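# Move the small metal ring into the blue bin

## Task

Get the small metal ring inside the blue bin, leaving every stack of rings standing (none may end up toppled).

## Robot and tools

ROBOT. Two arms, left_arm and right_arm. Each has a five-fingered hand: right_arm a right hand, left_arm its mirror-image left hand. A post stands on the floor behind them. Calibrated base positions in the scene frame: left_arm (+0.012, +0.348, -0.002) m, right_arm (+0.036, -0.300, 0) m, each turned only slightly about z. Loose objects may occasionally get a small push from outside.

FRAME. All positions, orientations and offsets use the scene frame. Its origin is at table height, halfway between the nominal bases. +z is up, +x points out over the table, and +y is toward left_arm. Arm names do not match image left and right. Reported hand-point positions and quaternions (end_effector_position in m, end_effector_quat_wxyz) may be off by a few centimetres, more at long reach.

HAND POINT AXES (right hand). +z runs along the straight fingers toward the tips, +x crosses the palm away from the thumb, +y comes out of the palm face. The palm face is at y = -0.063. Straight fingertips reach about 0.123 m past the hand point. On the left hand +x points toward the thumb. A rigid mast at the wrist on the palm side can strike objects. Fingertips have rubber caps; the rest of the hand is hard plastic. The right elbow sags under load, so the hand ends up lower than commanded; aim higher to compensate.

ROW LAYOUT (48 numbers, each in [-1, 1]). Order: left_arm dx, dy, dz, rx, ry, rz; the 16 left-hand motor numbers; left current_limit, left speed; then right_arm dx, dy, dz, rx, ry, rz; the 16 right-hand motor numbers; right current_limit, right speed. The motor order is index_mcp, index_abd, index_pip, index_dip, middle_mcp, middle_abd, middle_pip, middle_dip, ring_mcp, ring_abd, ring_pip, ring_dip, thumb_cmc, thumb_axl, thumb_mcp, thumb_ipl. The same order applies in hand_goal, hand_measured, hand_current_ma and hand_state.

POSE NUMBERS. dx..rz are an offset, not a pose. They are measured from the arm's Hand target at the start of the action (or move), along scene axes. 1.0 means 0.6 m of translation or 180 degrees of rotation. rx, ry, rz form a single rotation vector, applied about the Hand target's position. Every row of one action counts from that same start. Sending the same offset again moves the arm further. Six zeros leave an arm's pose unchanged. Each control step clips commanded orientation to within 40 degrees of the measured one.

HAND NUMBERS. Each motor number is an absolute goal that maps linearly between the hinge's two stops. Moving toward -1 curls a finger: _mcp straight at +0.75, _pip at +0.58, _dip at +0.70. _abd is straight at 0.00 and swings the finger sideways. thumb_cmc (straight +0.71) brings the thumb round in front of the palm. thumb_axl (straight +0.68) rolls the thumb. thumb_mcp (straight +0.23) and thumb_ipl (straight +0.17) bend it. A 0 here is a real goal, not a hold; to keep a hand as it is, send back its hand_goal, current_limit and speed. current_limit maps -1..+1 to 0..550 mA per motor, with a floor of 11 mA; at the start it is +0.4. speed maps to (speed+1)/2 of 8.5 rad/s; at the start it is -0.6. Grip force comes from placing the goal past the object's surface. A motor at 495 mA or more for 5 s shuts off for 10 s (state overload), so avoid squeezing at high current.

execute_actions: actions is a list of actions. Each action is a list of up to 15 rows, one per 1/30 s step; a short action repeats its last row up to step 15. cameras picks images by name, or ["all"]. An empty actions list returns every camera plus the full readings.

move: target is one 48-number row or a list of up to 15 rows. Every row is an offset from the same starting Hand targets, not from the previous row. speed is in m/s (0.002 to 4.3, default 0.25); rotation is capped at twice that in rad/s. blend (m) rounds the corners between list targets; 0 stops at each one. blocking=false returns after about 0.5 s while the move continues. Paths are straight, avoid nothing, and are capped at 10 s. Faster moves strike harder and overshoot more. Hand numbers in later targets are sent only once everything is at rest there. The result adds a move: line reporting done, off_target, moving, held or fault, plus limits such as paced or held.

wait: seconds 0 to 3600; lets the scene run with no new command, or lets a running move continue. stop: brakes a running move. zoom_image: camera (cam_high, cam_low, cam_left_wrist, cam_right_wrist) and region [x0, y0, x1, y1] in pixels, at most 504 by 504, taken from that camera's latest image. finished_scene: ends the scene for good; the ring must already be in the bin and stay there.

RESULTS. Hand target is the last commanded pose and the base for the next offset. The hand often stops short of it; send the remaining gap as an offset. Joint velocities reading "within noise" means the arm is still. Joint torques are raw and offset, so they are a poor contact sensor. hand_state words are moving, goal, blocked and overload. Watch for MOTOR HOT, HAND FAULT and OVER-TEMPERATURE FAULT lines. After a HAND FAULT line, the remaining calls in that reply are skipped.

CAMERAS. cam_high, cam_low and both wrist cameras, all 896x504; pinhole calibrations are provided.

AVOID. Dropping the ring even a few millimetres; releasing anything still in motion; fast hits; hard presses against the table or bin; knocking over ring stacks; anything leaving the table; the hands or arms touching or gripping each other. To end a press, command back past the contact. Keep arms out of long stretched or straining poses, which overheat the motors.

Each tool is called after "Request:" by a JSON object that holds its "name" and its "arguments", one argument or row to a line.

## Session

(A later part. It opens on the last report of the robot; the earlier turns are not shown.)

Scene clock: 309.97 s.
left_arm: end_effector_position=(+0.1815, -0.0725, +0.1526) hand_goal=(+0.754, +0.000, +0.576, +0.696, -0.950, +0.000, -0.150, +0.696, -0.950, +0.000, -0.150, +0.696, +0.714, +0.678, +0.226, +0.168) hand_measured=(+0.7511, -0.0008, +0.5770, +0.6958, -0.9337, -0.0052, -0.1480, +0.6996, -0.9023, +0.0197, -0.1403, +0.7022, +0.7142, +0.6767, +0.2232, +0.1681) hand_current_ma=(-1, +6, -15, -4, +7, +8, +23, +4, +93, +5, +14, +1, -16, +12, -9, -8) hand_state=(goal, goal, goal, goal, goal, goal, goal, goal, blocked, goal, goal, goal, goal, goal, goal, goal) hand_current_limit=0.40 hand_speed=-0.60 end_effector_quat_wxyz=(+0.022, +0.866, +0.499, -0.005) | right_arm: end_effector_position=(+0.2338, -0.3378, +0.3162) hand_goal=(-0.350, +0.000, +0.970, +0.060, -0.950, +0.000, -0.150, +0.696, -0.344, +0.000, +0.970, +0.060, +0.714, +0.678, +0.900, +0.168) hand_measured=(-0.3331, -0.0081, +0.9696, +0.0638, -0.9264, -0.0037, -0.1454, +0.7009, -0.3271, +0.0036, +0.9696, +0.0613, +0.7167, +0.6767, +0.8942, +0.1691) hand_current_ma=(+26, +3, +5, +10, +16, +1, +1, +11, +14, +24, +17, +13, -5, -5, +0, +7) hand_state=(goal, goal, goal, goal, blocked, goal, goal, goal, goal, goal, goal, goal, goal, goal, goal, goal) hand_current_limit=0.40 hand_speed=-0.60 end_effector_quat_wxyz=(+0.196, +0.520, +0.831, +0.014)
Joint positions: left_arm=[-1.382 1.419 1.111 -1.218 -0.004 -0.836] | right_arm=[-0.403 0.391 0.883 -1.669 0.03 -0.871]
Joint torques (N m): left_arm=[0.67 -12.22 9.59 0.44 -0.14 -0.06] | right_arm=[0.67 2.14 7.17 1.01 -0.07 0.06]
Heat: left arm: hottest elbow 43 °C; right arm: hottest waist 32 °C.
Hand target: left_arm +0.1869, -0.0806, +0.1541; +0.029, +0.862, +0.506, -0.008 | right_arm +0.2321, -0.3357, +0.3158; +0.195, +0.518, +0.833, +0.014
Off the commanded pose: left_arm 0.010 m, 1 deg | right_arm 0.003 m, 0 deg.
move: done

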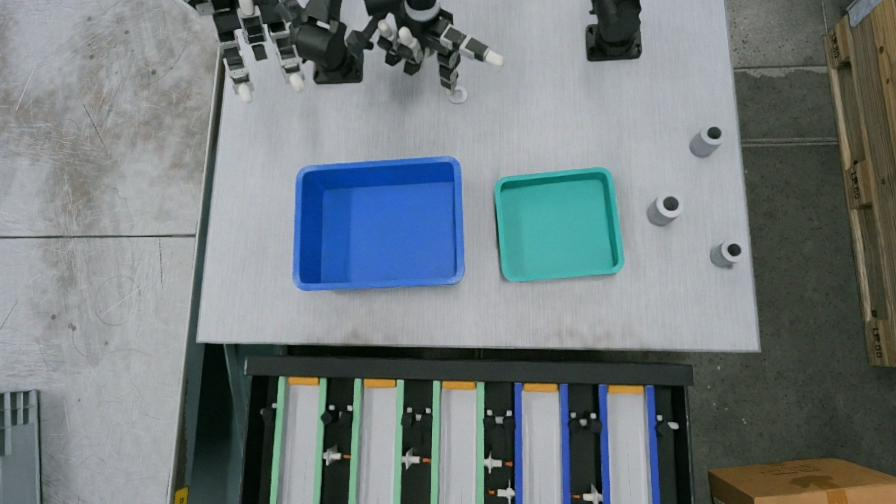

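Request:
{"name": "move", "arguments": {
  "target": [0.0,0.016,-0.033,0.0137,0.0042,0, 0.754,0,0.576,0.696, -0.95,0,-0.15,0.696, -0.95,0,-0.15,0.696, 0.714,0.678,0.226,0.168, 0.4,-0.6, 0,0,0,0,0,0, -0.35,0,0.97,0.06, -0.95,0,-0.15,0.696, -0.344,0,0.97,0.06, 0.714,0.678,0.9,0.168, 0.4,-0.6],
  "speed": 0.1,
  "cameras": ["cam_high"]
}}

Request:
{"name": "zoom_image", "arguments": {
  "camera": "cam_high",
  "region": [420, 50, 500, 130]
}}

Scene clock: 311.10 s.
left_arm: end_effector_position=(+0.1837, -0.0724, +0.1443) hand_goal=(+0.754, +0.000, +0.576, +0.696, -0.950, +0.000, -0.150, +0.696, -0.950, +0.000, -0.150, +0.696, +0.714, +0.678, +0.226, +0.168) hand_measured=(+0.7498, -0.0008, +0.5770, +0.6958, -0.9349, -0.0066, -0.1480, +0.6996, -0.9035, +0.0197, -0.1403, +0.7022, +0.7142, +0.6777, +0.2232, +0.1672) hand_current_ma=(-4, +11, -8, +7, +4, +5, -5, +4, +91, +18, +13, -3, -8, -4, -3, -11) hand_state=(goal, goal, goal, goal, goal, goal, goal, goal, blocked, goal, goal, goal, goal, goal, goal, goal) hand_current_limit=0.40 hand_speed=-0.60 end_effector_quat_wxyz=(+0.013, +0.865, +0.502, -0.003) | right_arm: end_effector_position=(+0.2338, -0.3378, +0.3162) hand_goal=(-0.350, +0.000, +0.970, +0.060, -0.950, +0.000, -0.150, +0.696, -0.344, +0.000, +0.970, +0.060, +0.714, +0.678, +0.900, +0.168) hand_measured=(-0.3331, -0.0066, +0.9696, +0.0626, -0.9264, -0.0037, -0.1442, +0.6996, -0.3283, +0.0036, +0.9709, +0.0626, +0.7167, +0.6767, +0.8942, +0.1691) hand_current_ma=(+3, +8, +12, +1, +20, -5, +0, +9, -8, +22, -1, -6, -6, +15, +2, +21) hand_state=(goal, goal, goal, goal, blocked, goal, goal, goal, goal, goal, goal, goal, goal, goal, goal, goal) hand_current_limit=0.40 hand_speed=-0.60 end_effector_quat_wxyz=(+0.196, +0.520, +0.831, +0.014)
Joint positions: left_arm=[-1.376 1.438 1.111 -1.216 -0.002 -0.836] | right_arm=[-0.403 0.391 0.883 -1.669 0.03 -0.871]
Joint torques (N m): left_arm=[0.5 -11.81 7.71 0.51 -0.12 0.04] | right_arm=[0.67 2.02 6.99 1.21 -0.05 0.11]
Heat: left arm: hottest elbow 43 °C; right arm: hottest elbow 33 °C.
Hand target: left_arm +0.1870, -0.0710, +0.1343; +0.007, +0.862, +0.506, -0.003 | right_arm +0.2321, -0.3357, +0.3158; +0.195, +0.518, +0.833, +0.014
Off the commanded pose: left_arm 0.011 m, 1 deg | right_arm 0.003 m, 0 deg.
move: off_target (left_arm)

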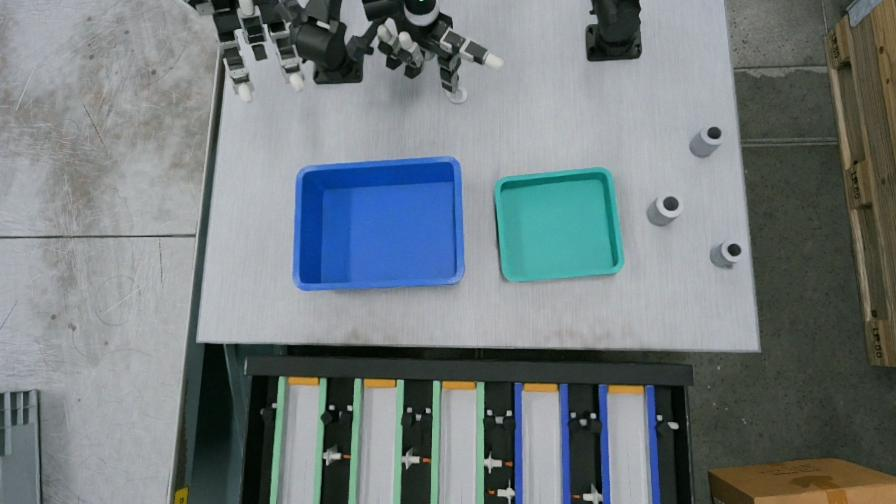

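Scaled by 6.300 from the camera's image (finer frame: 1280x720).

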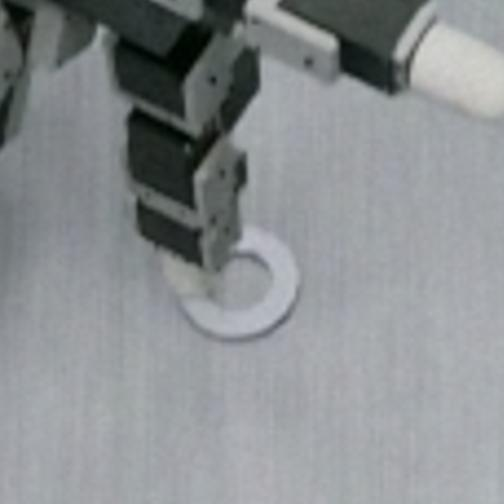

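Request:
{"name": "move", "arguments": {
  "target": [-0.003,0.02,0.01,0.008,0.003,0, 0.754,0,0.576,0.696, -0.95,0,-0.15,0.696, -0.95,0,-0.15,0.696, 0.714,0.678,0.226,0.168, 0.4,-0.6, 0,0,0,0,0,0, -0.35,0,0.97,0.06, -0.95,0,-0.15,0.696, -0.344,0,0.97,0.06, 0.714,0.678,0.9,0.168, 0.4,-0.6],
  "speed": 0.1,
  "cameras": ["cam_high"]
}}

Request:
{"name": "zoom_image", "arguments": {
  "camera": "cam_high",
  "region": [420, 50, 500, 130]
}}

Scene clock: 311.90 s.
left_arm: end_effector_position=(+0.1832, -0.0659, +0.1429) hand_goal=(+0.754, +0.000, +0.576, +0.696, -0.950, +0.000, -0.150, +0.696, -0.950, +0.000, -0.150, +0.696, +0.714, +0.678, +0.226, +0.168) hand_measured=(+0.7511, -0.0023, +0.5770, +0.6971, -0.9349, -0.0052, -0.1480, +0.6983, -0.9035, +0.0197, -0.1403, +0.7022, +0.7142, +0.6767, +0.2232, +0.1681) hand_current_ma=(-4, +14, -7, +9, +8, +8, +18, -4, +88, +20, +3, +5, -23, -2, -5, -3) hand_state=(goal, goal, goal, goal, goal, goal, goal, goal, blocked, goal, goal, goal, goal, goal, goal, goal) hand_current_limit=0.40 hand_speed=-0.60 end_effector_quat_wxyz=(+0.001, +0.864, +0.503, -0.001) | right_arm: end_effector_position=(+0.2338, -0.3378, +0.3162) hand_goal=(-0.350, +0.000, +0.970, +0.060, -0.950, +0.000, -0.150, +0.696, -0.344, +0.000, +0.970, +0.060, +0.714, +0.678, +0.900, +0.168) hand_measured=(-0.3319, -0.0081, +0.9696, +0.0626, -0.9264, -0.0023, -0.1442, +0.6996, -0.3271, +0.0021, +0.9709, +0.0613, +0.7167, +0.6777, +0.8932, +0.1700) hand_current_ma=(+12, +5, +1, -8, +2, +6, +2, +7, -2, +17, -9, -6, -11, +9, +8, +32) hand_state=(goal, goal, goal, goal, blocked, goal, goal, goal, goal, goal, goal, goal, goal, goal, goal, goal) hand_current_limit=0.40 hand_speed=-0.60 end_effector_quat_wxyz=(+0.196, +0.520, +0.831, +0.014)
Joint positions: left_arm=[-1.373 1.438 1.111 -1.241 0.002 -0.836] | right_arm=[-0.403 0.391 0.883 -1.669 0.03 -0.871]
Joint torques (N m): left_arm=[0.09 -13.63 7.58 -0.44 -0.14 0.1] | right_arm=[0.21 1.96 7.42 1.14 -0.08 0.07]
Heat: left arm: hottest elbow 43 °C; right arm: hottest elbow 33 °C.
Hand target: left_arm +0.1851, -0.0590, +0.1402; -0.007, +0.862, +0.506, -0.001 | right_arm +0.2321, -0.3357, +0.3158; +0.195, +0.518, +0.833, +0.014
Off the commanded pose: left_arm 0.008 m, 1 deg | right_arm 0.003 m, 0 deg.
move: done

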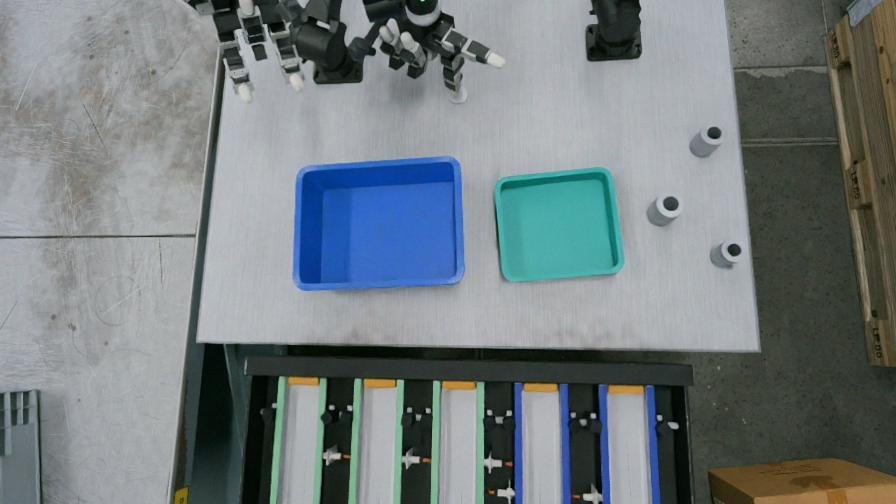

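Scaled by 6.300 from the camera's image (finer frame: 1280x720).

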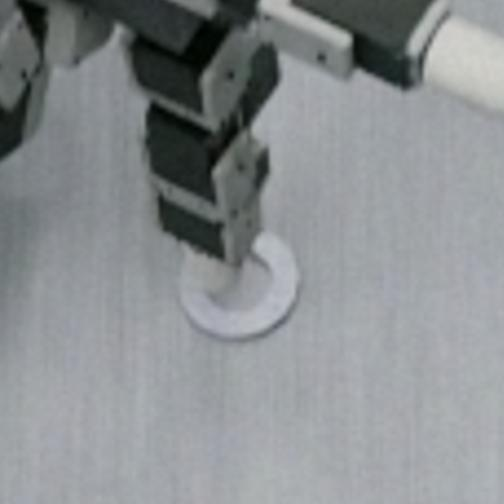

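Request:
{"name": "move", "arguments": {
  "target": [-0.007,0.0145,-0.014,0.002,0,0, 0.754,0,0.576,0.696, -0.95,0,-0.15,0.696, -0.95,0,-0.15,0.696, 0.714,0.678,0.226,0.168, 0.4,-0.6, 0,0,0,0,0,0, -0.35,0,0.97,0.06, -0.95,0,-0.15,0.696, -0.344,0,0.97,0.06, 0.714,0.678,0.9,0.168, 0.4,-0.6],
  "speed": 0.1,
  "cameras": ["cam_high"]
}}

Request:
{"name": "zoom_image", "arguments": {
  "camera": "cam_high",
  "region": [420, 50, 500, 130]
}}

Scene clock: 312.67 s.
left_arm: end_effector_position=(+0.1801, -0.0518, +0.1290) hand_goal=(+0.754, +0.000, +0.576, +0.696, -0.950, +0.000, -0.150, +0.696, -0.950, +0.000, -0.150, +0.696, +0.714, +0.678, +0.226, +0.168) hand_measured=(+0.7498, -0.0023, +0.5770, +0.6971, -0.9349, -0.0066, -0.1480, +0.6983, -0.9023, +0.0197, -0.1390, +0.7022, +0.7142, +0.6767, +0.2232, +0.1672) hand_current_ma=(+10, +12, -14, -5, +8, +6, +3, +13, +83, +34, +7, -8, -16, +5, -1, -12) hand_state=(goal, goal, goal, goal, goal, goal, goal, goal, blocked, goal, goal, goal, goal, goal, goal, goal) hand_current_limit=0.40 hand_speed=-0.60 end_effector_quat_wxyz=(-0.016, +0.864, +0.503, +0.004) | right_arm: end_effector_position=(+0.2338, -0.3378, +0.3162) hand_goal=(-0.350, +0.000, +0.970, +0.060, -0.950, +0.000, -0.150, +0.696, -0.344, +0.000, +0.970, +0.060, +0.714, +0.678, +0.900, +0.168) hand_measured=(-0.3319, -0.0066, +0.9696, +0.0626, -0.9276, -0.0037, -0.1454, +0.6996, -0.3283, +0.0036, +0.9696, +0.0613, +0.7167, +0.6777, +0.8942, +0.1700) hand_current_ma=(+1, +6, +7, -11, +18, +5, -3, +17, +3, -2, +16, +6, -13, +0, +7, -8) hand_state=(goal, goal, goal, goal, blocked, goal, goal, goal, goal, goal, goal, goal, goal, goal, goal, goal) hand_current_limit=0.40 hand_speed=-0.60 end_effector_quat_wxyz=(+0.196, +0.520, +0.831, +0.014)
Joint positions: left_arm=[-1.373 1.435 1.073 -1.241 0.002 -0.836] | right_arm=[-0.403 0.391 0.883 -1.669 0.03 -0.871]
Joint torques (N m): left_arm=[-0.03 -13.63 7.51 0.09 -0.13 -0.01] | right_arm=[0.15 2.2 7.17 1.02 -0.06 0.09]
Heat: left arm: hottest elbow 43 °C; right arm: hottest elbow 33 °C.
Hand target: left_arm +0.1809, -0.0503, +0.1319; -0.009, +0.862, +0.506, +0.001 | right_arm +0.2321, -0.3357, +0.3158; +0.195, +0.518, +0.833, +0.014
Off the commanded pose: left_arm 0.003 m, 1 deg | right_arm 0.003 m, 0 deg.
move: done

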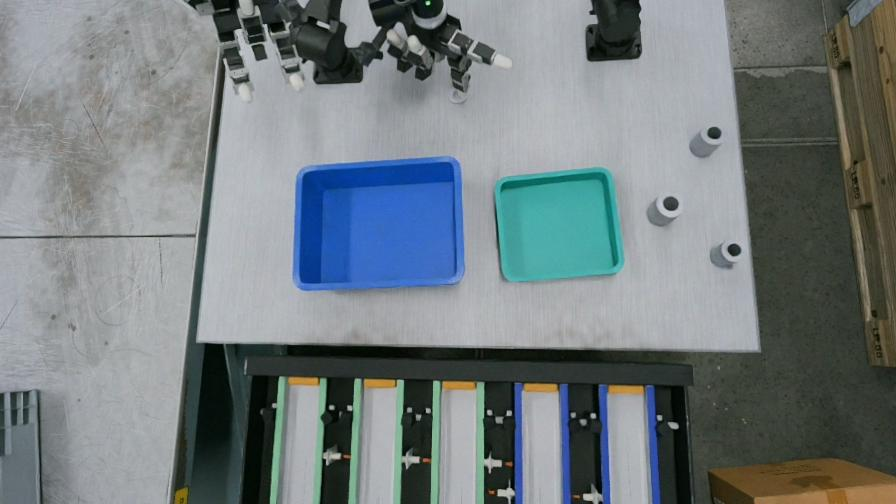

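Scaled by 6.300 from the camera's image (finer frame: 1280x720).

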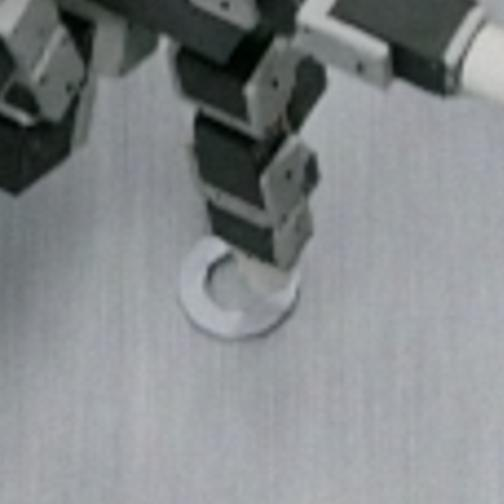

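Request:
{"name": "move", "arguments": {
  "target": [0.0,-0.012,0.006,-0.0101,-0.002,0, 0.754,0,0.576,0.696, -0.95,0,-0.15,0.696, -0.95,0,-0.15,0.696, 0.714,0.678,0.226,0.168, 0.4,-0.6, 0,0,0,0,0,0, -0.35,0,0.97,0.06, -0.95,0,-0.15,0.696, -0.344,0,0.97,0.06, 0.714,0.678,0.9,0.168, 0.4,-0.6],
  "speed": 0.1,
  "cameras": ["cam_high"]
}}

Request:
{"name": "zoom_image", "arguments": {
  "camera": "cam_high",
  "region": [420, 50, 500, 130]
}}

Scene clock: 313.47 s.
left_arm: end_effector_position=(+0.1813, -0.0574, +0.1317) hand_goal=(+0.754, +0.000, +0.576, +0.696, -0.950, +0.000, -0.150, +0.696, -0.950, +0.000, -0.150, +0.696, +0.714, +0.678, +0.226, +0.168) hand_measured=(+0.7498, -0.0023, +0.5770, +0.6958, -0.9337, -0.0066, -0.1480, +0.6996, -0.9035, +0.0197, -0.1403, +0.7022, +0.7142, +0.6767, +0.2232, +0.1672) hand_current_ma=(+12, +22, -8, +3, +14, -6, +4, +1, +92, +23, +13, -4, -2, -3, -3, -6) hand_state=(goal, goal, goal, goal, goal, goal, goal, goal, blocked, goal, goal, goal, goal, goal, goal, goal) hand_current_limit=0.40 hand_speed=-0.60 end_effector_quat_wxyz=(-0.003, +0.864, +0.503, +0.000) | right_arm: end_effector_position=(+0.2338, -0.3378, +0.3162) hand_goal=(-0.350, +0.000, +0.970, +0.060, -0.950, +0.000, -0.150, +0.696, -0.344, +0.000, +0.970, +0.060, +0.714, +0.678, +0.900, +0.168) hand_measured=(-0.3331, -0.0066, +0.9696, +0.0626, -0.9264, -0.0023, -0.1454, +0.6996, -0.3271, +0.0036, +0.9709, +0.0613, +0.7167, +0.6777, +0.8932, +0.1700) hand_current_ma=(+11, -1, -3, +2, +7, +14, +1, +26, +1, -1, +5, -10, -14, -6, +4, -1) hand_state=(goal, goal, goal, goal, blocked, goal, goal, goal, goal, goal, goal, goal, goal, goal, goal, goal) hand_current_limit=0.40 hand_speed=-0.60 end_effector_quat_wxyz=(+0.196, +0.520, +0.831, +0.014)
Joint positions: left_arm=[-1.373 1.431 1.073 -1.218 0.002 -0.836] | right_arm=[-0.403 0.391 0.883 -1.669 0.03 -0.871]
Joint torques (N m): left_arm=[-0.03 -14.45 7.75 0.28 -0.12 -0.05] | right_arm=[0.5 1.79 7.17 1.1 -0.06 0.08]
Heat: left arm: hottest elbow 43 °C; right arm: hottest elbow 33 °C.
Hand target: left_arm +0.1809, -0.0575, +0.1355; +0.006, +0.862, +0.506, -0.005 | right_arm +0.2321, -0.3357, +0.3158; +0.195, +0.518, +0.833, +0.014
Off the commanded pose: left_arm 0.004 m, 1 deg | right_arm 0.003 m, 0 deg.
move: done

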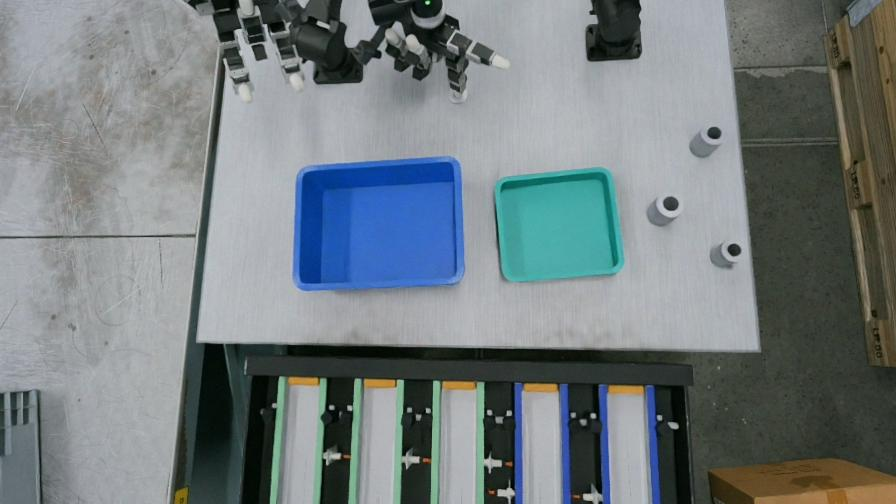

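Scaled by 6.300 from the camera's image (finer frame: 1280x720).

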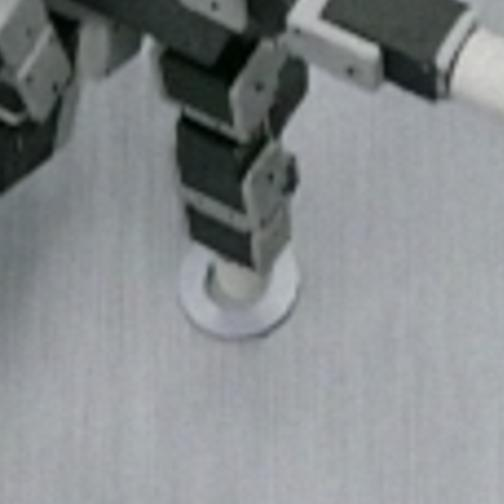

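Request:
{"name": "move", "arguments": {
  "target": [-0.007,0,-0.018,-0.001,0,0, 0.754,0,0.576,0.696, -0.95,0,-0.15,0.696, -0.95,0,-0.15,0.696, 0.714,0.678,0.226,0.168, 0.4,-0.6, 0,0,0,0,0,0, -0.35,0,0.97,0.06, -0.95,0,-0.15,0.696, -0.344,0,0.97,0.06, 0.714,0.678,0.9,0.168, 0.4,-0.6],
  "speed": 0.05,
  "cameras": ["cam_high"]
}}

Request:
{"name": "zoom_image", "arguments": {
  "camera": "cam_high",
  "region": [420, 50, 500, 130]
}}

Scene clock: 314.33 s.
left_arm: end_effector_position=(+0.1811, -0.0584, +0.1256) hand_goal=(+0.754, +0.000, +0.576, +0.696, -0.950, +0.000, -0.150, +0.696, -0.950, +0.000, -0.150, +0.696, +0.714, +0.678, +0.226, +0.168) hand_measured=(+0.7498, -0.0023, +0.5770, +0.6958, -0.9337, -0.0066, -0.1467, +0.6983, -0.9023, +0.0197, -0.1403, +0.7009, +0.7142, +0.6777, +0.2232, +0.1681) hand_current_ma=(-10, +14, +4, -3, +8, -1, +8, +7, +82, +32, +10, +15, -21, -2, -21, +0) hand_state=(goal, goal, goal, goal, goal, goal, goal, goal, blocked, goal, goal, goal, goal, goal, goal, goal) hand_current_limit=0.40 hand_speed=-0.60 end_effector_quat_wxyz=(+0.004, +0.864, +0.504, -0.002) | right_arm: end_effector_position=(+0.2338, -0.3378, +0.3162) hand_goal=(-0.350, +0.000, +0.970, +0.060, -0.950, +0.000, -0.150, +0.696, -0.344, +0.000, +0.970, +0.060, +0.714, +0.678, +0.900, +0.168) hand_measured=(-0.3319, -0.0081, +0.9696, +0.0638, -0.9264, -0.0037, -0.1454, +0.7009, -0.3271, +0.0036, +0.9696, +0.0613, +0.7167, +0.6777, +0.8932, +0.1700) hand_current_ma=(-11, +1, +19, -2, +6, +6, +12, +9, +3, +2, +17, +7, -19, +5, +13, +12) hand_state=(goal, goal, goal, goal, blocked, goal, goal, goal, goal, goal, goal, goal, goal, goal, goal, goal) hand_current_limit=0.40 hand_speed=-0.60 end_effector_quat_wxyz=(+0.196, +0.520, +0.831, +0.014)
Joint positions: left_arm=[-1.374 1.431 1.054 -1.185 0.002 -0.838] | right_arm=[-0.403 0.391 0.883 -1.669 0.03 -0.871]
Joint torques (N m): left_arm=[-0.85 -12.86 7.53 0.28 -0.13 -0.09] | right_arm=[0.15 2.37 7.2 1.1 -0.08 0.06]
Heat: left arm: hottest elbow 42 °C; right arm: hottest elbow 33 °C.
Hand target: left_arm +0.1767, -0.0576, +0.1248; +0.008, +0.862, +0.506, -0.005 | right_arm +0.2321, -0.3357, +0.3158; +0.195, +0.518, +0.833, +0.014
Off the commanded pose: left_arm 0.005 m, 1 deg | right_arm 0.003 m, 0 deg.
move: done

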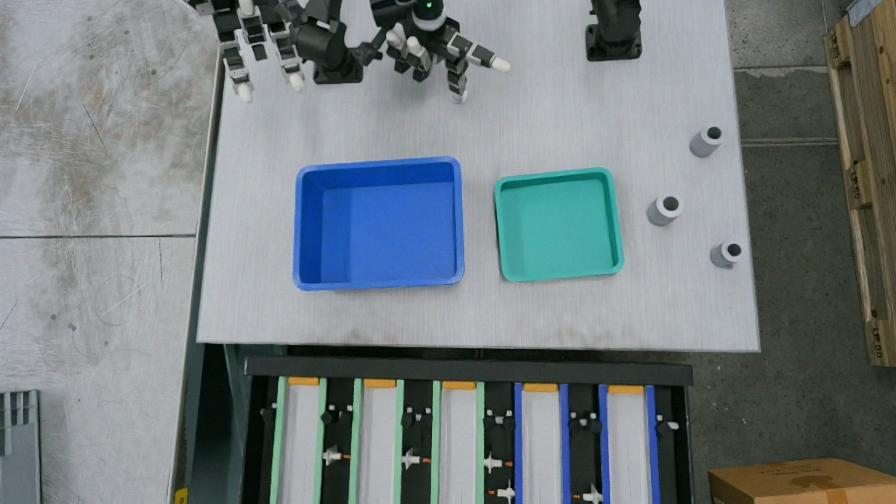

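Scaled by 6.300 from the camera's image (finer frame: 1280x720).

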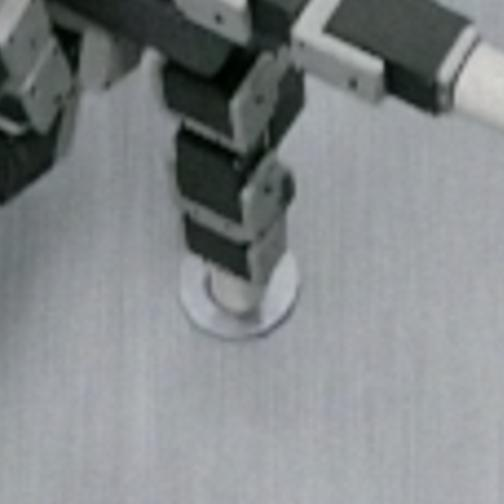

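Request:
{"name": "move", "arguments": {
  "target": [-0.007,0,0.003,-0.001,0,0, 0.754,0,0.576,0.696, -0.95,0,-0.15,0.696, -0.95,0,-0.15,0.696, 0.714,0.678,0.226,0.168, 0.4,-0.6, 0,0,0,0,0,0, -0.35,0,0.97,0.06, -0.95,0,-0.15,0.696, -0.344,0,0.97,0.06, 0.714,0.678,0.9,0.168, 0.4,-0.6],
  "speed": 0.05,
  "cameras": ["cam_high"]
}}

Request:
{"name": "zoom_image", "arguments": {
  "camera": "cam_high",
  "region": [420, 50, 500, 130]
}}

Scene clock: 315.00 s.
left_arm: end_effector_position=(+0.1760, -0.0597, +0.1255) hand_goal=(+0.754, +0.000, +0.576, +0.696, -0.950, +0.000, -0.150, +0.696, -0.950, +0.000, -0.150, +0.696, +0.714, +0.678, +0.226, +0.168) hand_measured=(+0.7511, -0.0023, +0.5770, +0.6958, -0.9349, -0.0066, -0.1480, +0.6983, -0.9023, +0.0197, -0.1403, +0.7022, +0.7142, +0.6767, +0.2232, +0.1681) hand_current_ma=(+1, +7, -8, +9, +8, +3, +13, +17, +101, +20, +6, +7, -9, -6, -21, +0) hand_state=(goal, goal, goal, goal, goal, goal, goal, goal, blocked, goal, goal, goal, goal, goal, goal, goal) hand_current_limit=0.40 hand_speed=-0.60 end_effector_quat_wxyz=(+0.004, +0.865, +0.502, -0.003) | right_arm: end_effector_position=(+0.2338, -0.3378, +0.3162) hand_goal=(-0.350, +0.000, +0.970, +0.060, -0.950, +0.000, -0.150, +0.696, -0.344, +0.000, +0.970, +0.060, +0.714, +0.678, +0.900, +0.168) hand_measured=(-0.3319, -0.0081, +0.9696, +0.0626, -0.9264, -0.0037, -0.1454, +0.6996, -0.3283, +0.0021, +0.9709, +0.0613, +0.7154, +0.6777, +0.8932, +0.1700) hand_current_ma=(+17, -2, -14, +13, +9, +3, -2, +11, +7, +12, -15, +6, +2, +2, -15, +3) hand_state=(goal, goal, goal, goal, blocked, goal, goal, goal, goal, goal, goal, goal, goal, goal, goal, goal) hand_current_limit=0.40 hand_speed=-0.60 end_effector_quat_wxyz=(+0.196, +0.520, +0.831, +0.014)
Joint positions: left_arm=[-1.387 1.431 1.054 -1.185 0.003 -0.848] | right_arm=[-0.403 0.391 0.883 -1.669 0.03 -0.871]
Joint torques (N m): left_arm=[-0.62 -13.33 7.38 0.18 -0.13 -0.11] | right_arm=[0.44 1.9 7.24 0.94 -0.06 0.06]
Heat: left arm: hottest elbow 42 °C; right arm: hottest elbow 33 °C.
Hand target: left_arm +0.1724, -0.0576, +0.1266; +0.009, +0.862, +0.506, -0.006 | right_arm +0.2321, -0.3357, +0.3158; +0.195, +0.518, +0.833, +0.014
Off the commanded pose: left_arm 0.004 m, 1 deg | right_arm 0.003 m, 0 deg.
move: done

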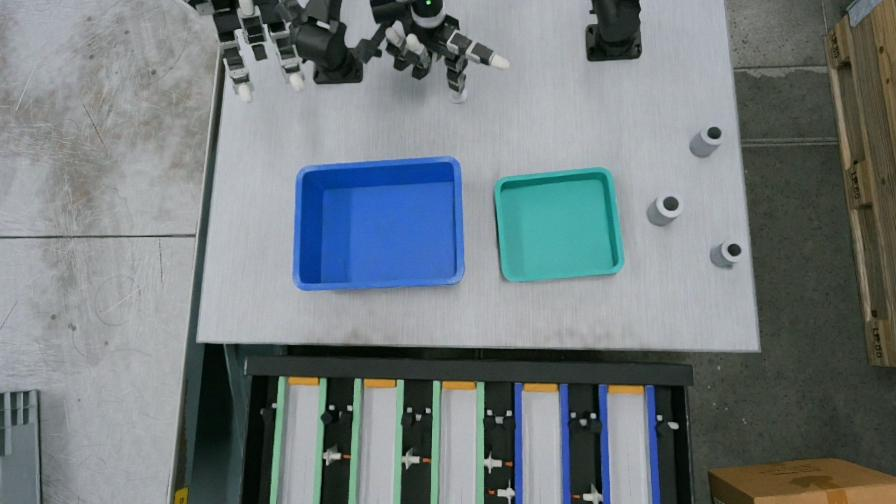

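Scaled by 6.300 from the camera's image (finer frame: 1280x720).

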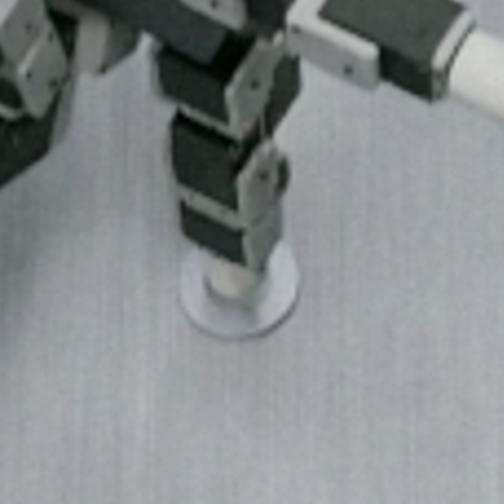

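Request:
{"name": "move", "arguments": {
  "target": [0,0.002,-0.009,-0.001,0,0, 0.754,0,0.576,0.696, -0.95,0,-0.15,0.696, -0.95,0,-0.15,0.696, 0.714,0.678,0.226,0.168, 0.4,-0.6, 0,0,0,0,0,0, -0.35,0,0.97,0.06, -0.95,0,-0.15,0.696, -0.344,0,0.97,0.06, 0.714,0.678,0.9,0.168, 0.4,-0.6],
  "speed": 0.05,
  "cameras": ["cam_high"]
}}

Request:
{"name": "zoom_image", "arguments": {
  "camera": "cam_high",
  "region": [420, 50, 500, 130]
}}

Scene clock: 315.70 s.
left_arm: end_effector_position=(+0.1755, -0.0573, +0.1201) hand_goal=(+0.754, +0.000, +0.576, +0.696, -0.950, +0.000, -0.150, +0.696, -0.950, +0.000, -0.150, +0.696, +0.714, +0.678, +0.226, +0.168) hand_measured=(+0.7511, -0.0023, +0.5757, +0.6958, -0.9337, -0.0066, -0.1480, +0.6996, -0.9035, +0.0197, -0.1390, +0.7022, +0.7142, +0.6777, +0.2242, +0.1681) hand_current_ma=(-1, +11, -9, +10, +8, -12, +3, +10, +104, +23, +4, +16, -21, -14, +1, -5) hand_state=(goal, goal, goal, goal, goal, goal, goal, goal, blocked, goal, goal, goal, goal, goal, goal, goal) hand_current_limit=0.40 hand_speed=-0.60 end_effector_quat_wxyz=(+0.004, +0.865, +0.503, -0.003) | right_arm: end_effector_position=(+0.2338, -0.3378, +0.3162) hand_goal=(-0.350, +0.000, +0.970, +0.060, -0.950, +0.000, -0.150, +0.696, -0.344, +0.000, +0.970, +0.060, +0.714, +0.678, +0.900, +0.168) hand_measured=(-0.3319, -0.0066, +0.9709, +0.0613, -0.9276, -0.0037, -0.1442, +0.6996, -0.3271, +0.0036, +0.9709, +0.0626, +0.7167, +0.6777, +0.8932, +0.1700) hand_current_ma=(+6, +2, +4, -1, +6, +8, -2, +19, +6, +8, +4, +7, -8, -4, -11, +11) hand_state=(goal, goal, goal, goal, blocked, goal, goal, goal, goal, goal, goal, goal, goal, goal, goal, goal) hand_current_limit=0.40 hand_speed=-0.60 end_effector_quat_wxyz=(+0.196, +0.520, +0.831, +0.014)
Joint positions: left_arm=[-1.387 1.43 1.038 -1.169 0.003 -0.849] | right_arm=[-0.403 0.391 0.883 -1.669 0.03 -0.871]
Joint torques (N m): left_arm=[-1.08 -13.16 7.27 0.29 -0.1 -0.1] | right_arm=[0.44 2.08 7.23 1.11 -0.02 0.06]
Heat: left arm: hottest elbow 42 °C; right arm: hottest elbow 33 °C.
Hand target: left_arm +0.1724, -0.0563, +0.1212; +0.010, +0.862, +0.506, -0.007 | right_arm +0.2321, -0.3357, +0.3158; +0.195, +0.518, +0.833, +0.014
Off the commanded pose: left_arm 0.003 m, 1 deg | right_arm 0.003 m, 0 deg.
move: done

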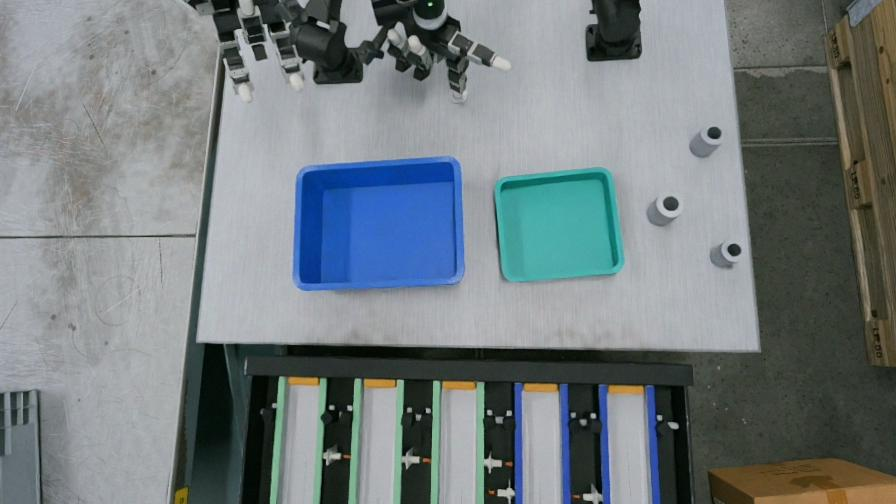

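Scaled by 6.300 from the camera's image (finer frame: 1280x720).

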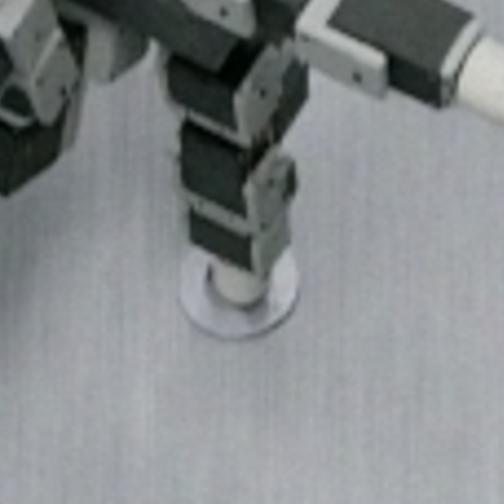

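Request:
{"name": "move", "arguments": {
  "target": [0,0.001,-0.009,-0.001,0,0, 0.754,0,0.576,0.696, -0.95,0,-0.15,0.696, -0.95,0,-0.15,0.696, 0.714,0.678,0.226,0.168, 0.4,-0.6, 0,0,0,0,0,0, -0.35,0,0.97,0.06, -0.95,0,-0.15,0.696, -0.344,0,0.97,0.06, 0.714,0.678,0.9,0.168, 0.4,-0.6],
  "speed": 0.05,
  "cameras": ["cam_high"]
}}

Request:
{"name": "zoom_image", "arguments": {
  "camera": "cam_high",
  "region": [420, 50, 500, 130]
}}

Scene clock: 316.40 s.
left_arm: end_effector_position=(+0.1757, -0.0590, +0.1186) hand_goal=(+0.754, +0.000, +0.576, +0.696, -0.950, +0.000, -0.150, +0.696, -0.950, +0.000, -0.150, +0.696, +0.714, +0.678, +0.226, +0.168) hand_measured=(+0.7511, +0.0007, +0.5782, +0.6996, -0.9349, -0.0052, -0.1480, +0.6996, -0.9023, +0.0197, -0.1390, +0.7009, +0.7142, +0.6777, +0.2232, +0.1681) hand_current_ma=(-12, +9, -3, +11, -2, -5, +9, +10, +85, +25, +6, +6, -7, -8, +16, -4) hand_state=(goal, goal, goal, goal, goal, goal, goal, goal, blocked, goal, goal, goal, goal, goal, goal, goal) hand_current_limit=0.40 hand_speed=-0.60 end_effector_quat_wxyz=(+0.010, +0.864, +0.503, -0.005) | right_arm: end_effector_position=(+0.2338, -0.3378, +0.3162) hand_goal=(-0.350, +0.000, +0.970, +0.060, -0.950, +0.000, -0.150, +0.696, -0.344, +0.000, +0.970, +0.060, +0.714, +0.678, +0.900, +0.168) hand_measured=(-0.3319, -0.0081, +0.9696, +0.0626, -0.9264, -0.0037, -0.1454, +0.6996, -0.3271, +0.0036, +0.9696, +0.0613, +0.7167, +0.6777, +0.8942, +0.1700) hand_current_ma=(+11, +15, +1, -3, +23, +2, +7, +10, +24, +16, +11, +1, -7, +5, +0, +4) hand_state=(goal, goal, goal, goal, blocked, goal, goal, goal, goal, goal, goal, goal, goal, goal, goal, goal) hand_current_limit=0.40 hand_speed=-0.60 end_effector_quat_wxyz=(+0.196, +0.520, +0.831, +0.014)
Joint positions: left_arm=[-1.387 1.429 1.031 -1.152 0.004 -0.849] | right_arm=[-0.403 0.391 0.883 -1.669 0.03 -0.871]
Joint torques (N m): left_arm=[-0.67 -12.81 6.94 0.51 -0.11 -0.09] | right_arm=[0.21 2.37 7.13 1.02 -0.06 0.06]
Heat: left arm: hottest elbow 42 °C; right arm: hottest elbow 33 °C.
Hand target: left_arm +0.1724, -0.0557, +0.1156; +0.011, +0.862, +0.506, -0.008 | right_arm +0.2321, -0.3357, +0.3158; +0.195, +0.518, +0.833, +0.014
Off the commanded pose: left_arm 0.005 m, 1 deg | right_arm 0.003 m, 0 deg.
move: done

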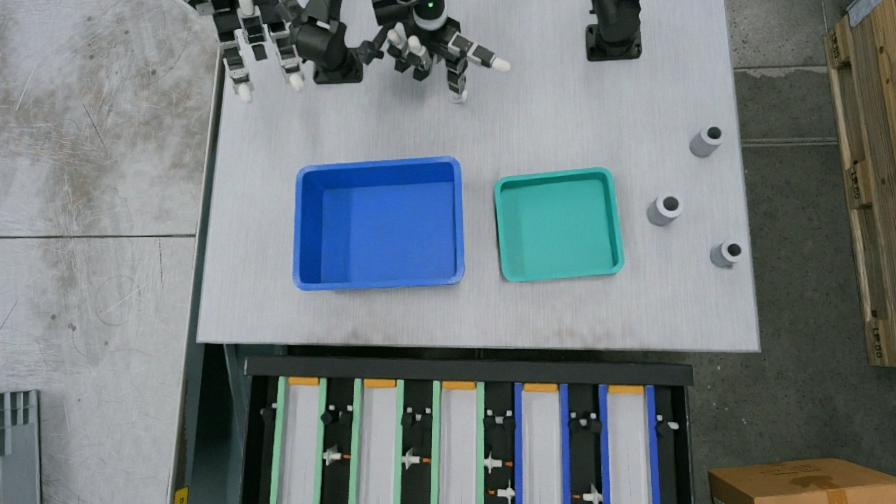

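Scaled by 6.300 from the camera's image (finer frame: 1280x720).

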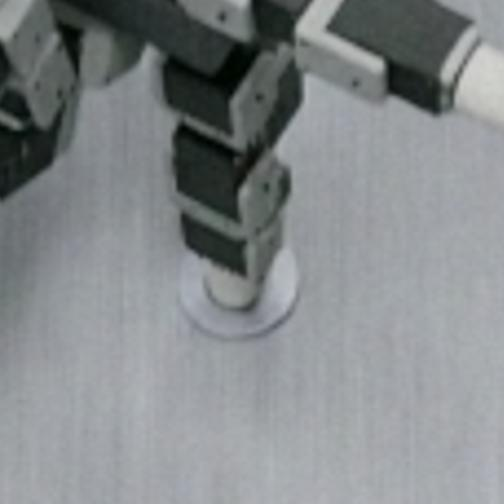

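Request:
{"name": "move", "arguments": {
  "target": [0.01,0.05,0.005,0.002,0,0, 0.754,0,0.576,0.696, -0.95,0,-0.15,0.696, -0.95,0,-0.15,0.696, 0.714,0.678,0.226,0.168, 0.4,-0.6, 0,0,0,0,0,0, -0.35,0,0.97,0.06, -0.95,0,-0.15,0.696, -0.344,0,0.97,0.06, 0.714,0.678,0.9,0.168, 0.4,-0.6],
  "speed": 0.06,
  "cameras": ["cam_high"]
}}

Request:
{"name": "zoom_image", "arguments": {
  "camera": "cam_high",
  "region": [420, 50, 500, 130]
}}

Scene clock: 317.40 s.
left_arm: end_effector_position=(+0.1776, -0.0313, +0.1195) hand_goal=(+0.754, +0.000, +0.576, +0.696, -0.950, +0.000, -0.150, +0.696, -0.950, +0.000, -0.150, +0.696, +0.714, +0.678, +0.226, +0.168) hand_measured=(+0.7486, -0.0066, +0.5744, +0.6958, -0.9349, -0.0066, -0.1480, +0.6996, -0.9023, +0.0197, -0.1403, +0.7022, +0.7142, +0.6777, +0.2232, +0.1681) hand_current_ma=(-4, +14, -13, +1, +11, -9, +11, +5, +100, +8, +8, +2, -8, -8, +2, -10) hand_state=(goal, goal, goal, goal, goal, goal, goal, goal, blocked, goal, goal, goal, goal, goal, goal, goal) hand_current_limit=0.40 hand_speed=-0.60 end_effector_quat_wxyz=(+0.012, +0.860, +0.509, -0.006) | right_arm: end_effector_position=(+0.2338, -0.3378, +0.3162) hand_goal=(-0.350, +0.000, +0.970, +0.060, -0.950, +0.000, -0.150, +0.696, -0.344, +0.000, +0.970, +0.060, +0.714, +0.678, +0.900, +0.168) hand_measured=(-0.3319, -0.0066, +0.9709, +0.0638, -0.9264, -0.0023, -0.1454, +0.6996, -0.3271, +0.0021, +0.9709, +0.0613, +0.7167, +0.6777, +0.8932, +0.1700) hand_current_ma=(+6, -2, +13, -6, +15, +23, -2, +23, +19, +12, +14, -16, -5, +2, -4, +9) hand_state=(goal, goal, goal, goal, blocked, goal, goal, goal, goal, goal, goal, goal, goal, goal, goal, goal) hand_current_limit=0.40 hand_speed=-0.60 end_effector_quat_wxyz=(+0.196, +0.520, +0.831, +0.014)
Joint positions: left_arm=[-1.368 1.359 0.963 -1.149 0.004 -0.846] | right_arm=[-0.403 0.391 0.883 -1.669 0.03 -0.871]
Joint torques (N m): left_arm=[0.44 -12.4 7.36 -0.2 -0.11 0.19] | right_arm=[0.44 1.96 7.16 1.02 -0.08 0.08]
Heat: left arm: hottest elbow 41 °C; right arm: hottest elbow 33 °C.
Hand target: left_arm +0.1785, -0.0258, +0.1186; +0.009, +0.862, +0.506, -0.006 | right_arm +0.2321, -0.3357, +0.3158; +0.195, +0.518, +0.833, +0.014
Off the commanded pose: left_arm 0.006 m, 1 deg | right_arm 0.003 m, 0 deg.
move: done

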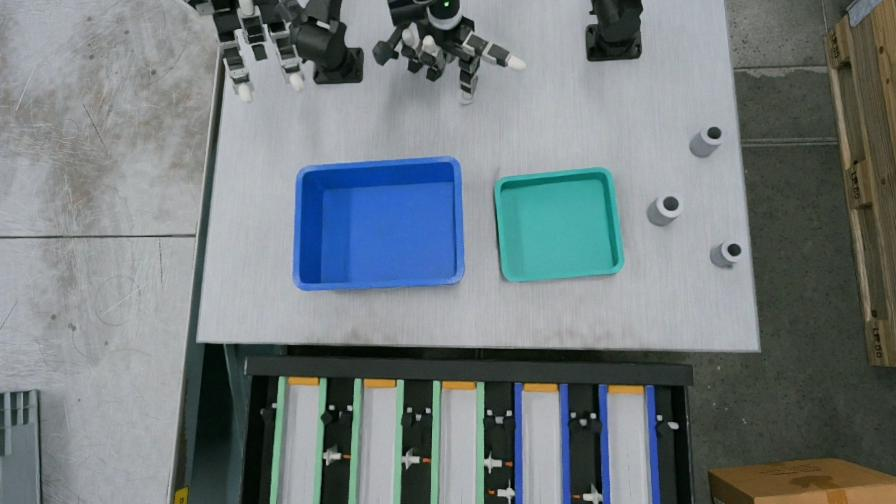

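Scaled by 6.300 from the camera's image (finer frame: 1280x720).

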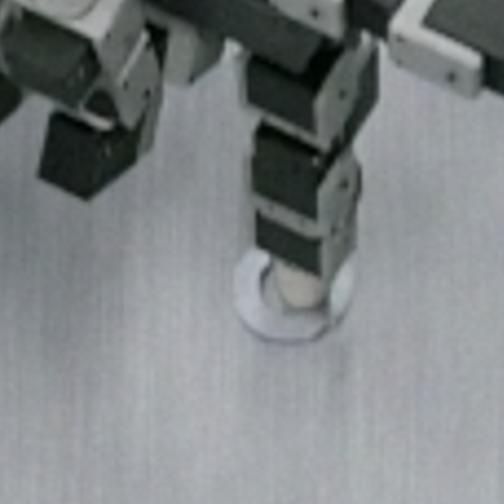

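Request:
{"name": "move", "arguments": {
  "target": [0.0667,0.0667,0.0,0.0,0,0, 0.754,0,0.576,0.696, -0.95,0,-0.15,0.696, -0.95,0,-0.15,0.696, 0.714,0.678,0.226,0.168, 0.4,-0.6, 0,0,0,0,0,0, -0.35,0,0.97,0.06, -0.95,0,-0.15,0.696, -0.344,0,0.97,0.06, 0.714,0.678,0.9,0.168, 0.4,-0.6],
  "speed": 0.06,
  "cameras": ["cam_high"]
}}

Request:
{"name": "zoom_image", "arguments": {
  "camera": "cam_high",
  "region": [430, 70, 530, 170]
}}

Scene clock: 319.23 s.
left_arm: end_effector_position=(+0.2198, +0.0080, +0.1199) hand_goal=(+0.754, +0.000, +0.576, +0.696, -0.950, +0.000, -0.150, +0.696, -0.950, +0.000, -0.150, +0.696, +0.714, +0.678, +0.226, +0.168) hand_measured=(+0.7511, -0.0052, +0.5757, +0.6983, -0.9337, -0.0052, -0.1480, +0.6996, -0.9023, +0.0197, -0.1390, +0.7009, +0.7142, +0.6767, +0.2232, +0.1672) hand_current_ma=(+0, +6, -11, +19, +19, +2, +18, +6, +80, +23, +8, -1, +8, -7, +3, -15) hand_state=(goal, goal, goal, goal, goal, goal, goal, goal, blocked, goal, goal, goal, goal, goal, goal, goal) hand_current_limit=0.40 hand_speed=-0.60 end_effector_quat_wxyz=(+0.014, +0.860, +0.510, -0.006) | right_arm: end_effector_position=(+0.2338, -0.3378, +0.3162) hand_goal=(-0.350, +0.000, +0.970, +0.060, -0.950, +0.000, -0.150, +0.696, -0.344, +0.000, +0.970, +0.060, +0.714, +0.678, +0.900, +0.168) hand_measured=(-0.3319, -0.0081, +0.9696, +0.0638, -0.9276, -0.0037, -0.1454, +0.6996, -0.3271, +0.0021, +0.9709, +0.0613, +0.7154, +0.6767, +0.8932, +0.1700) hand_current_ma=(+8, +3, -3, -7, +17, +9, +6, +10, +6, +0, +10, -6, -7, -3, +8, +7) hand_state=(goal, goal, goal, goal, blocked, goal, goal, goal, goal, goal, goal, goal, goal, goal, goal, goal) hand_current_limit=0.40 hand_speed=-0.60 end_effector_quat_wxyz=(+0.196, +0.520, +0.831, +0.014)
Joint positions: left_arm=[-1.221 1.289 0.899 -1.152 0.007 -0.701] | right_arm=[-0.403 0.391 0.883 -1.669 0.03 -0.871]
Joint torques (N m): left_arm=[1.26 -10.4 7.36 -0.49 -0.09 0.19] | right_arm=[0.5 1.61 7.21 1.05 -0.07 0.08]
Heat: left arm: hottest elbow 41 °C; right arm: hottest elbow 33 °C.
Hand target: left_arm +0.2186, +0.0143, +0.1187; +0.009, +0.862, +0.506, -0.006 | right_arm +0.2321, -0.3357, +0.3158; +0.195, +0.518, +0.833, +0.014
Off the commanded pose: left_arm 0.006 m, 1 deg | right_arm 0.003 m, 0 deg.
move: done

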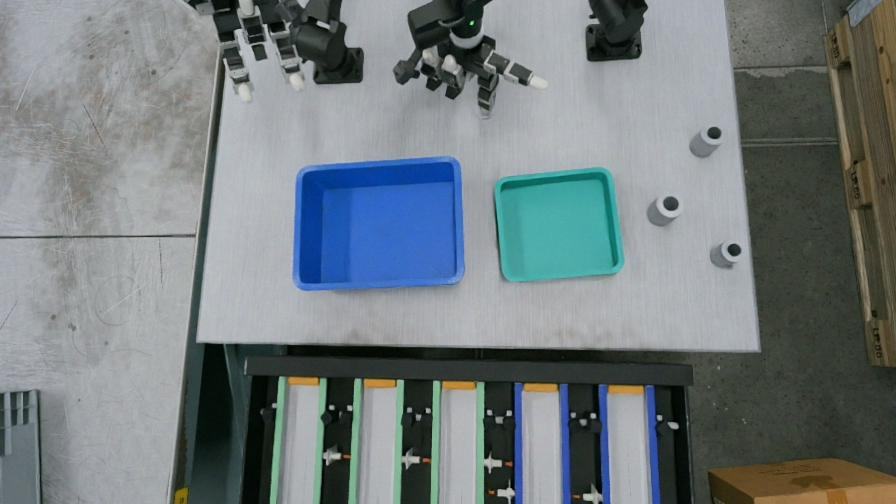

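Scaled by 5.040 from the camera's image (finer frame: 1280x720).

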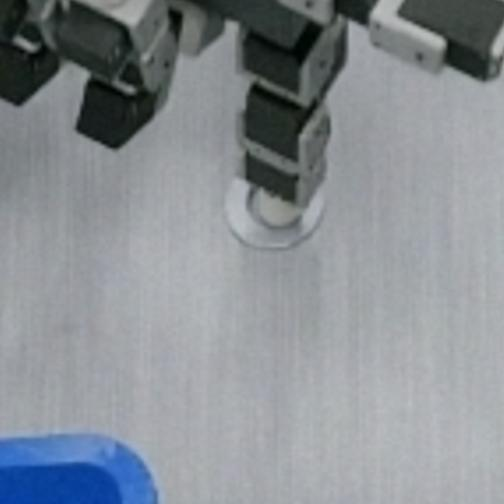

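Request:
{"name": "move", "arguments": {
  "target": [
    [0.0733,0.1,-0.002,0.0,0,0, 0.754,0,0.576,0.696, -0.95,0,-0.15,0.696, -0.95,0,-0.15,0.696, 0.714,0.678,0.226,0.168, 0.4,-0.6, 0,0,0,0,0,0, -0.35,0,0.97,0.06, -0.95,0,-0.15,0.696, -0.344,0,0.97,0.06, 0.714,0.678,0.9,0.168, 0.4,-0.6],
    [0.0733,0.2,-0.002,0.0,0,0, 0.754,0,0.576,0.696, -0.95,0,-0.15,0.696, -0.95,0,-0.15,0.696, 0.714,0.678,0.226,0.168, 0.4,-0.6, 0,0,0,0,0,0, -0.35,0,0.97,0.06, -0.95,0,-0.15,0.696, -0.344,0,0.97,0.06, 0.714,0.678,0.9,0.168, 0.4,-0.6]
  ],
  "speed": 0.07,
  "blend": 0.02,
  "cameras": ["cam_high"]
}}

Request:
{"name": "zoom_image", "arguments": {
  "camera": "cam_high",
  "region": [470, 80, 570, 180]
}}

Scene clock: 322.03 s.
left_arm: end_effector_position=(+0.2661, +0.1292, +0.1212) hand_goal=(+0.754, +0.000, +0.576, +0.696, -0.950, +0.000, -0.150, +0.696, -0.950, +0.000, -0.150, +0.696, +0.714, +0.678, +0.226, +0.168) hand_measured=(+0.7511, -0.0052, +0.5744, +0.6958, -0.9337, -0.0052, -0.1480, +0.6996, -0.9023, +0.0197, -0.1403, +0.7022, +0.7142, +0.6777, +0.2232, +0.1681) hand_current_ma=(-10, +6, -2, +16, +14, +3, +11, +5, +92, +21, +12, +0, -20, -16, +3, -18) hand_state=(goal, goal, goal, goal, goal, goal, goal, goal, blocked, goal, goal, goal, goal, goal, goal, goal) hand_current_limit=0.40 hand_speed=-0.60 end_effector_quat_wxyz=(+0.015, +0.860, +0.510, -0.003) | right_arm: end_effector_position=(+0.2338, -0.3378, +0.3162) hand_goal=(-0.350, +0.000, +0.970, +0.060, -0.950, +0.000, -0.150, +0.696, -0.344, +0.000, +0.970, +0.060, +0.714, +0.678, +0.900, +0.168) hand_measured=(-0.3319, -0.0081, +0.9696, +0.0626, -0.9264, -0.0023, -0.1442, +0.6996, -0.3283, +0.0021, +0.9709, +0.0613, +0.7167, +0.6777, +0.8952, +0.1700) hand_current_ma=(+9, -13, -9, -9, +17, +8, -16, +11, +1, +15, +0, +6, +0, -2, -3, +5) hand_state=(goal, goal, goal, goal, blocked, goal, goal, goal, goal, goal, goal, goal, goal, goal, goal, goal) hand_current_limit=0.40 hand_speed=-0.60 end_effector_quat_wxyz=(+0.196, +0.520, +0.831, +0.014)
Joint positions: left_arm=[-0.876 1.049 0.719 -1.212 0.012 -0.355] | right_arm=[-0.403 0.391 0.883 -1.669 0.03 -0.871]
Joint torques (N m): left_arm=[0.44 -7.06 7.36 -0.49 -0.02 0.18] | right_arm=[0.26 2.2 7.08 1.03 -0.06 0.08]
Heat: left arm: hottest elbow 40 °C; right arm: hottest elbow 33 °C.
Hand target: left_arm +0.2625, +0.1344, +0.1175; +0.009, +0.862, +0.506, -0.006 | right_arm +0.2321, -0.3357, +0.3158; +0.195, +0.518, +0.833, +0.014
Off the commanded pose: left_arm 0.007 m, 1 deg | right_arm 0.003 m, 0 deg.
move: done

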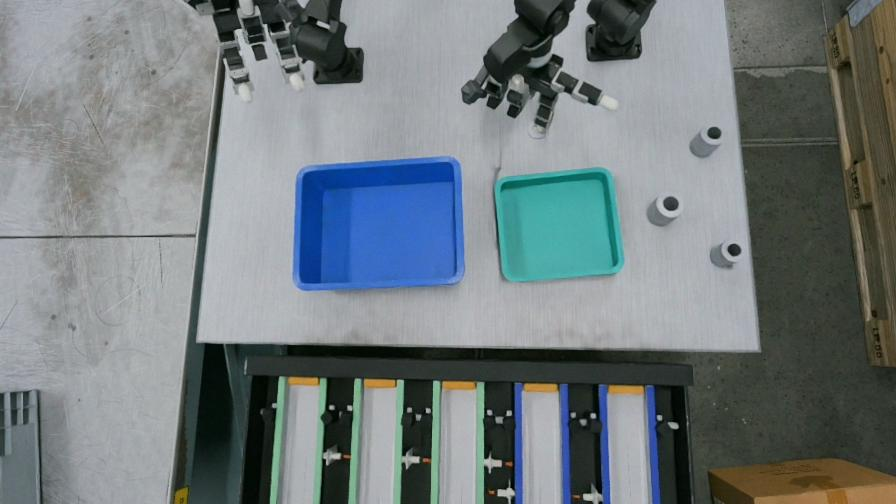

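Scaled by 5.040 from the camera's image (finer frame: 1280x720).

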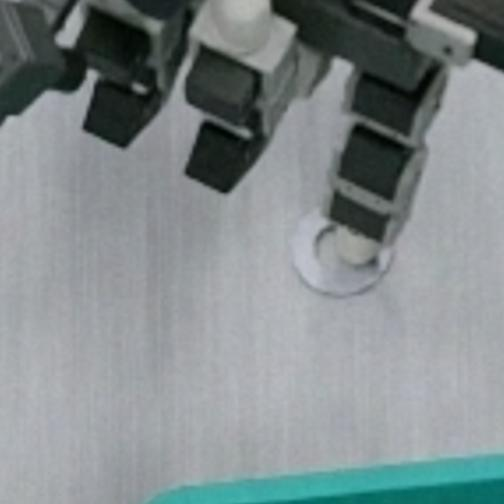

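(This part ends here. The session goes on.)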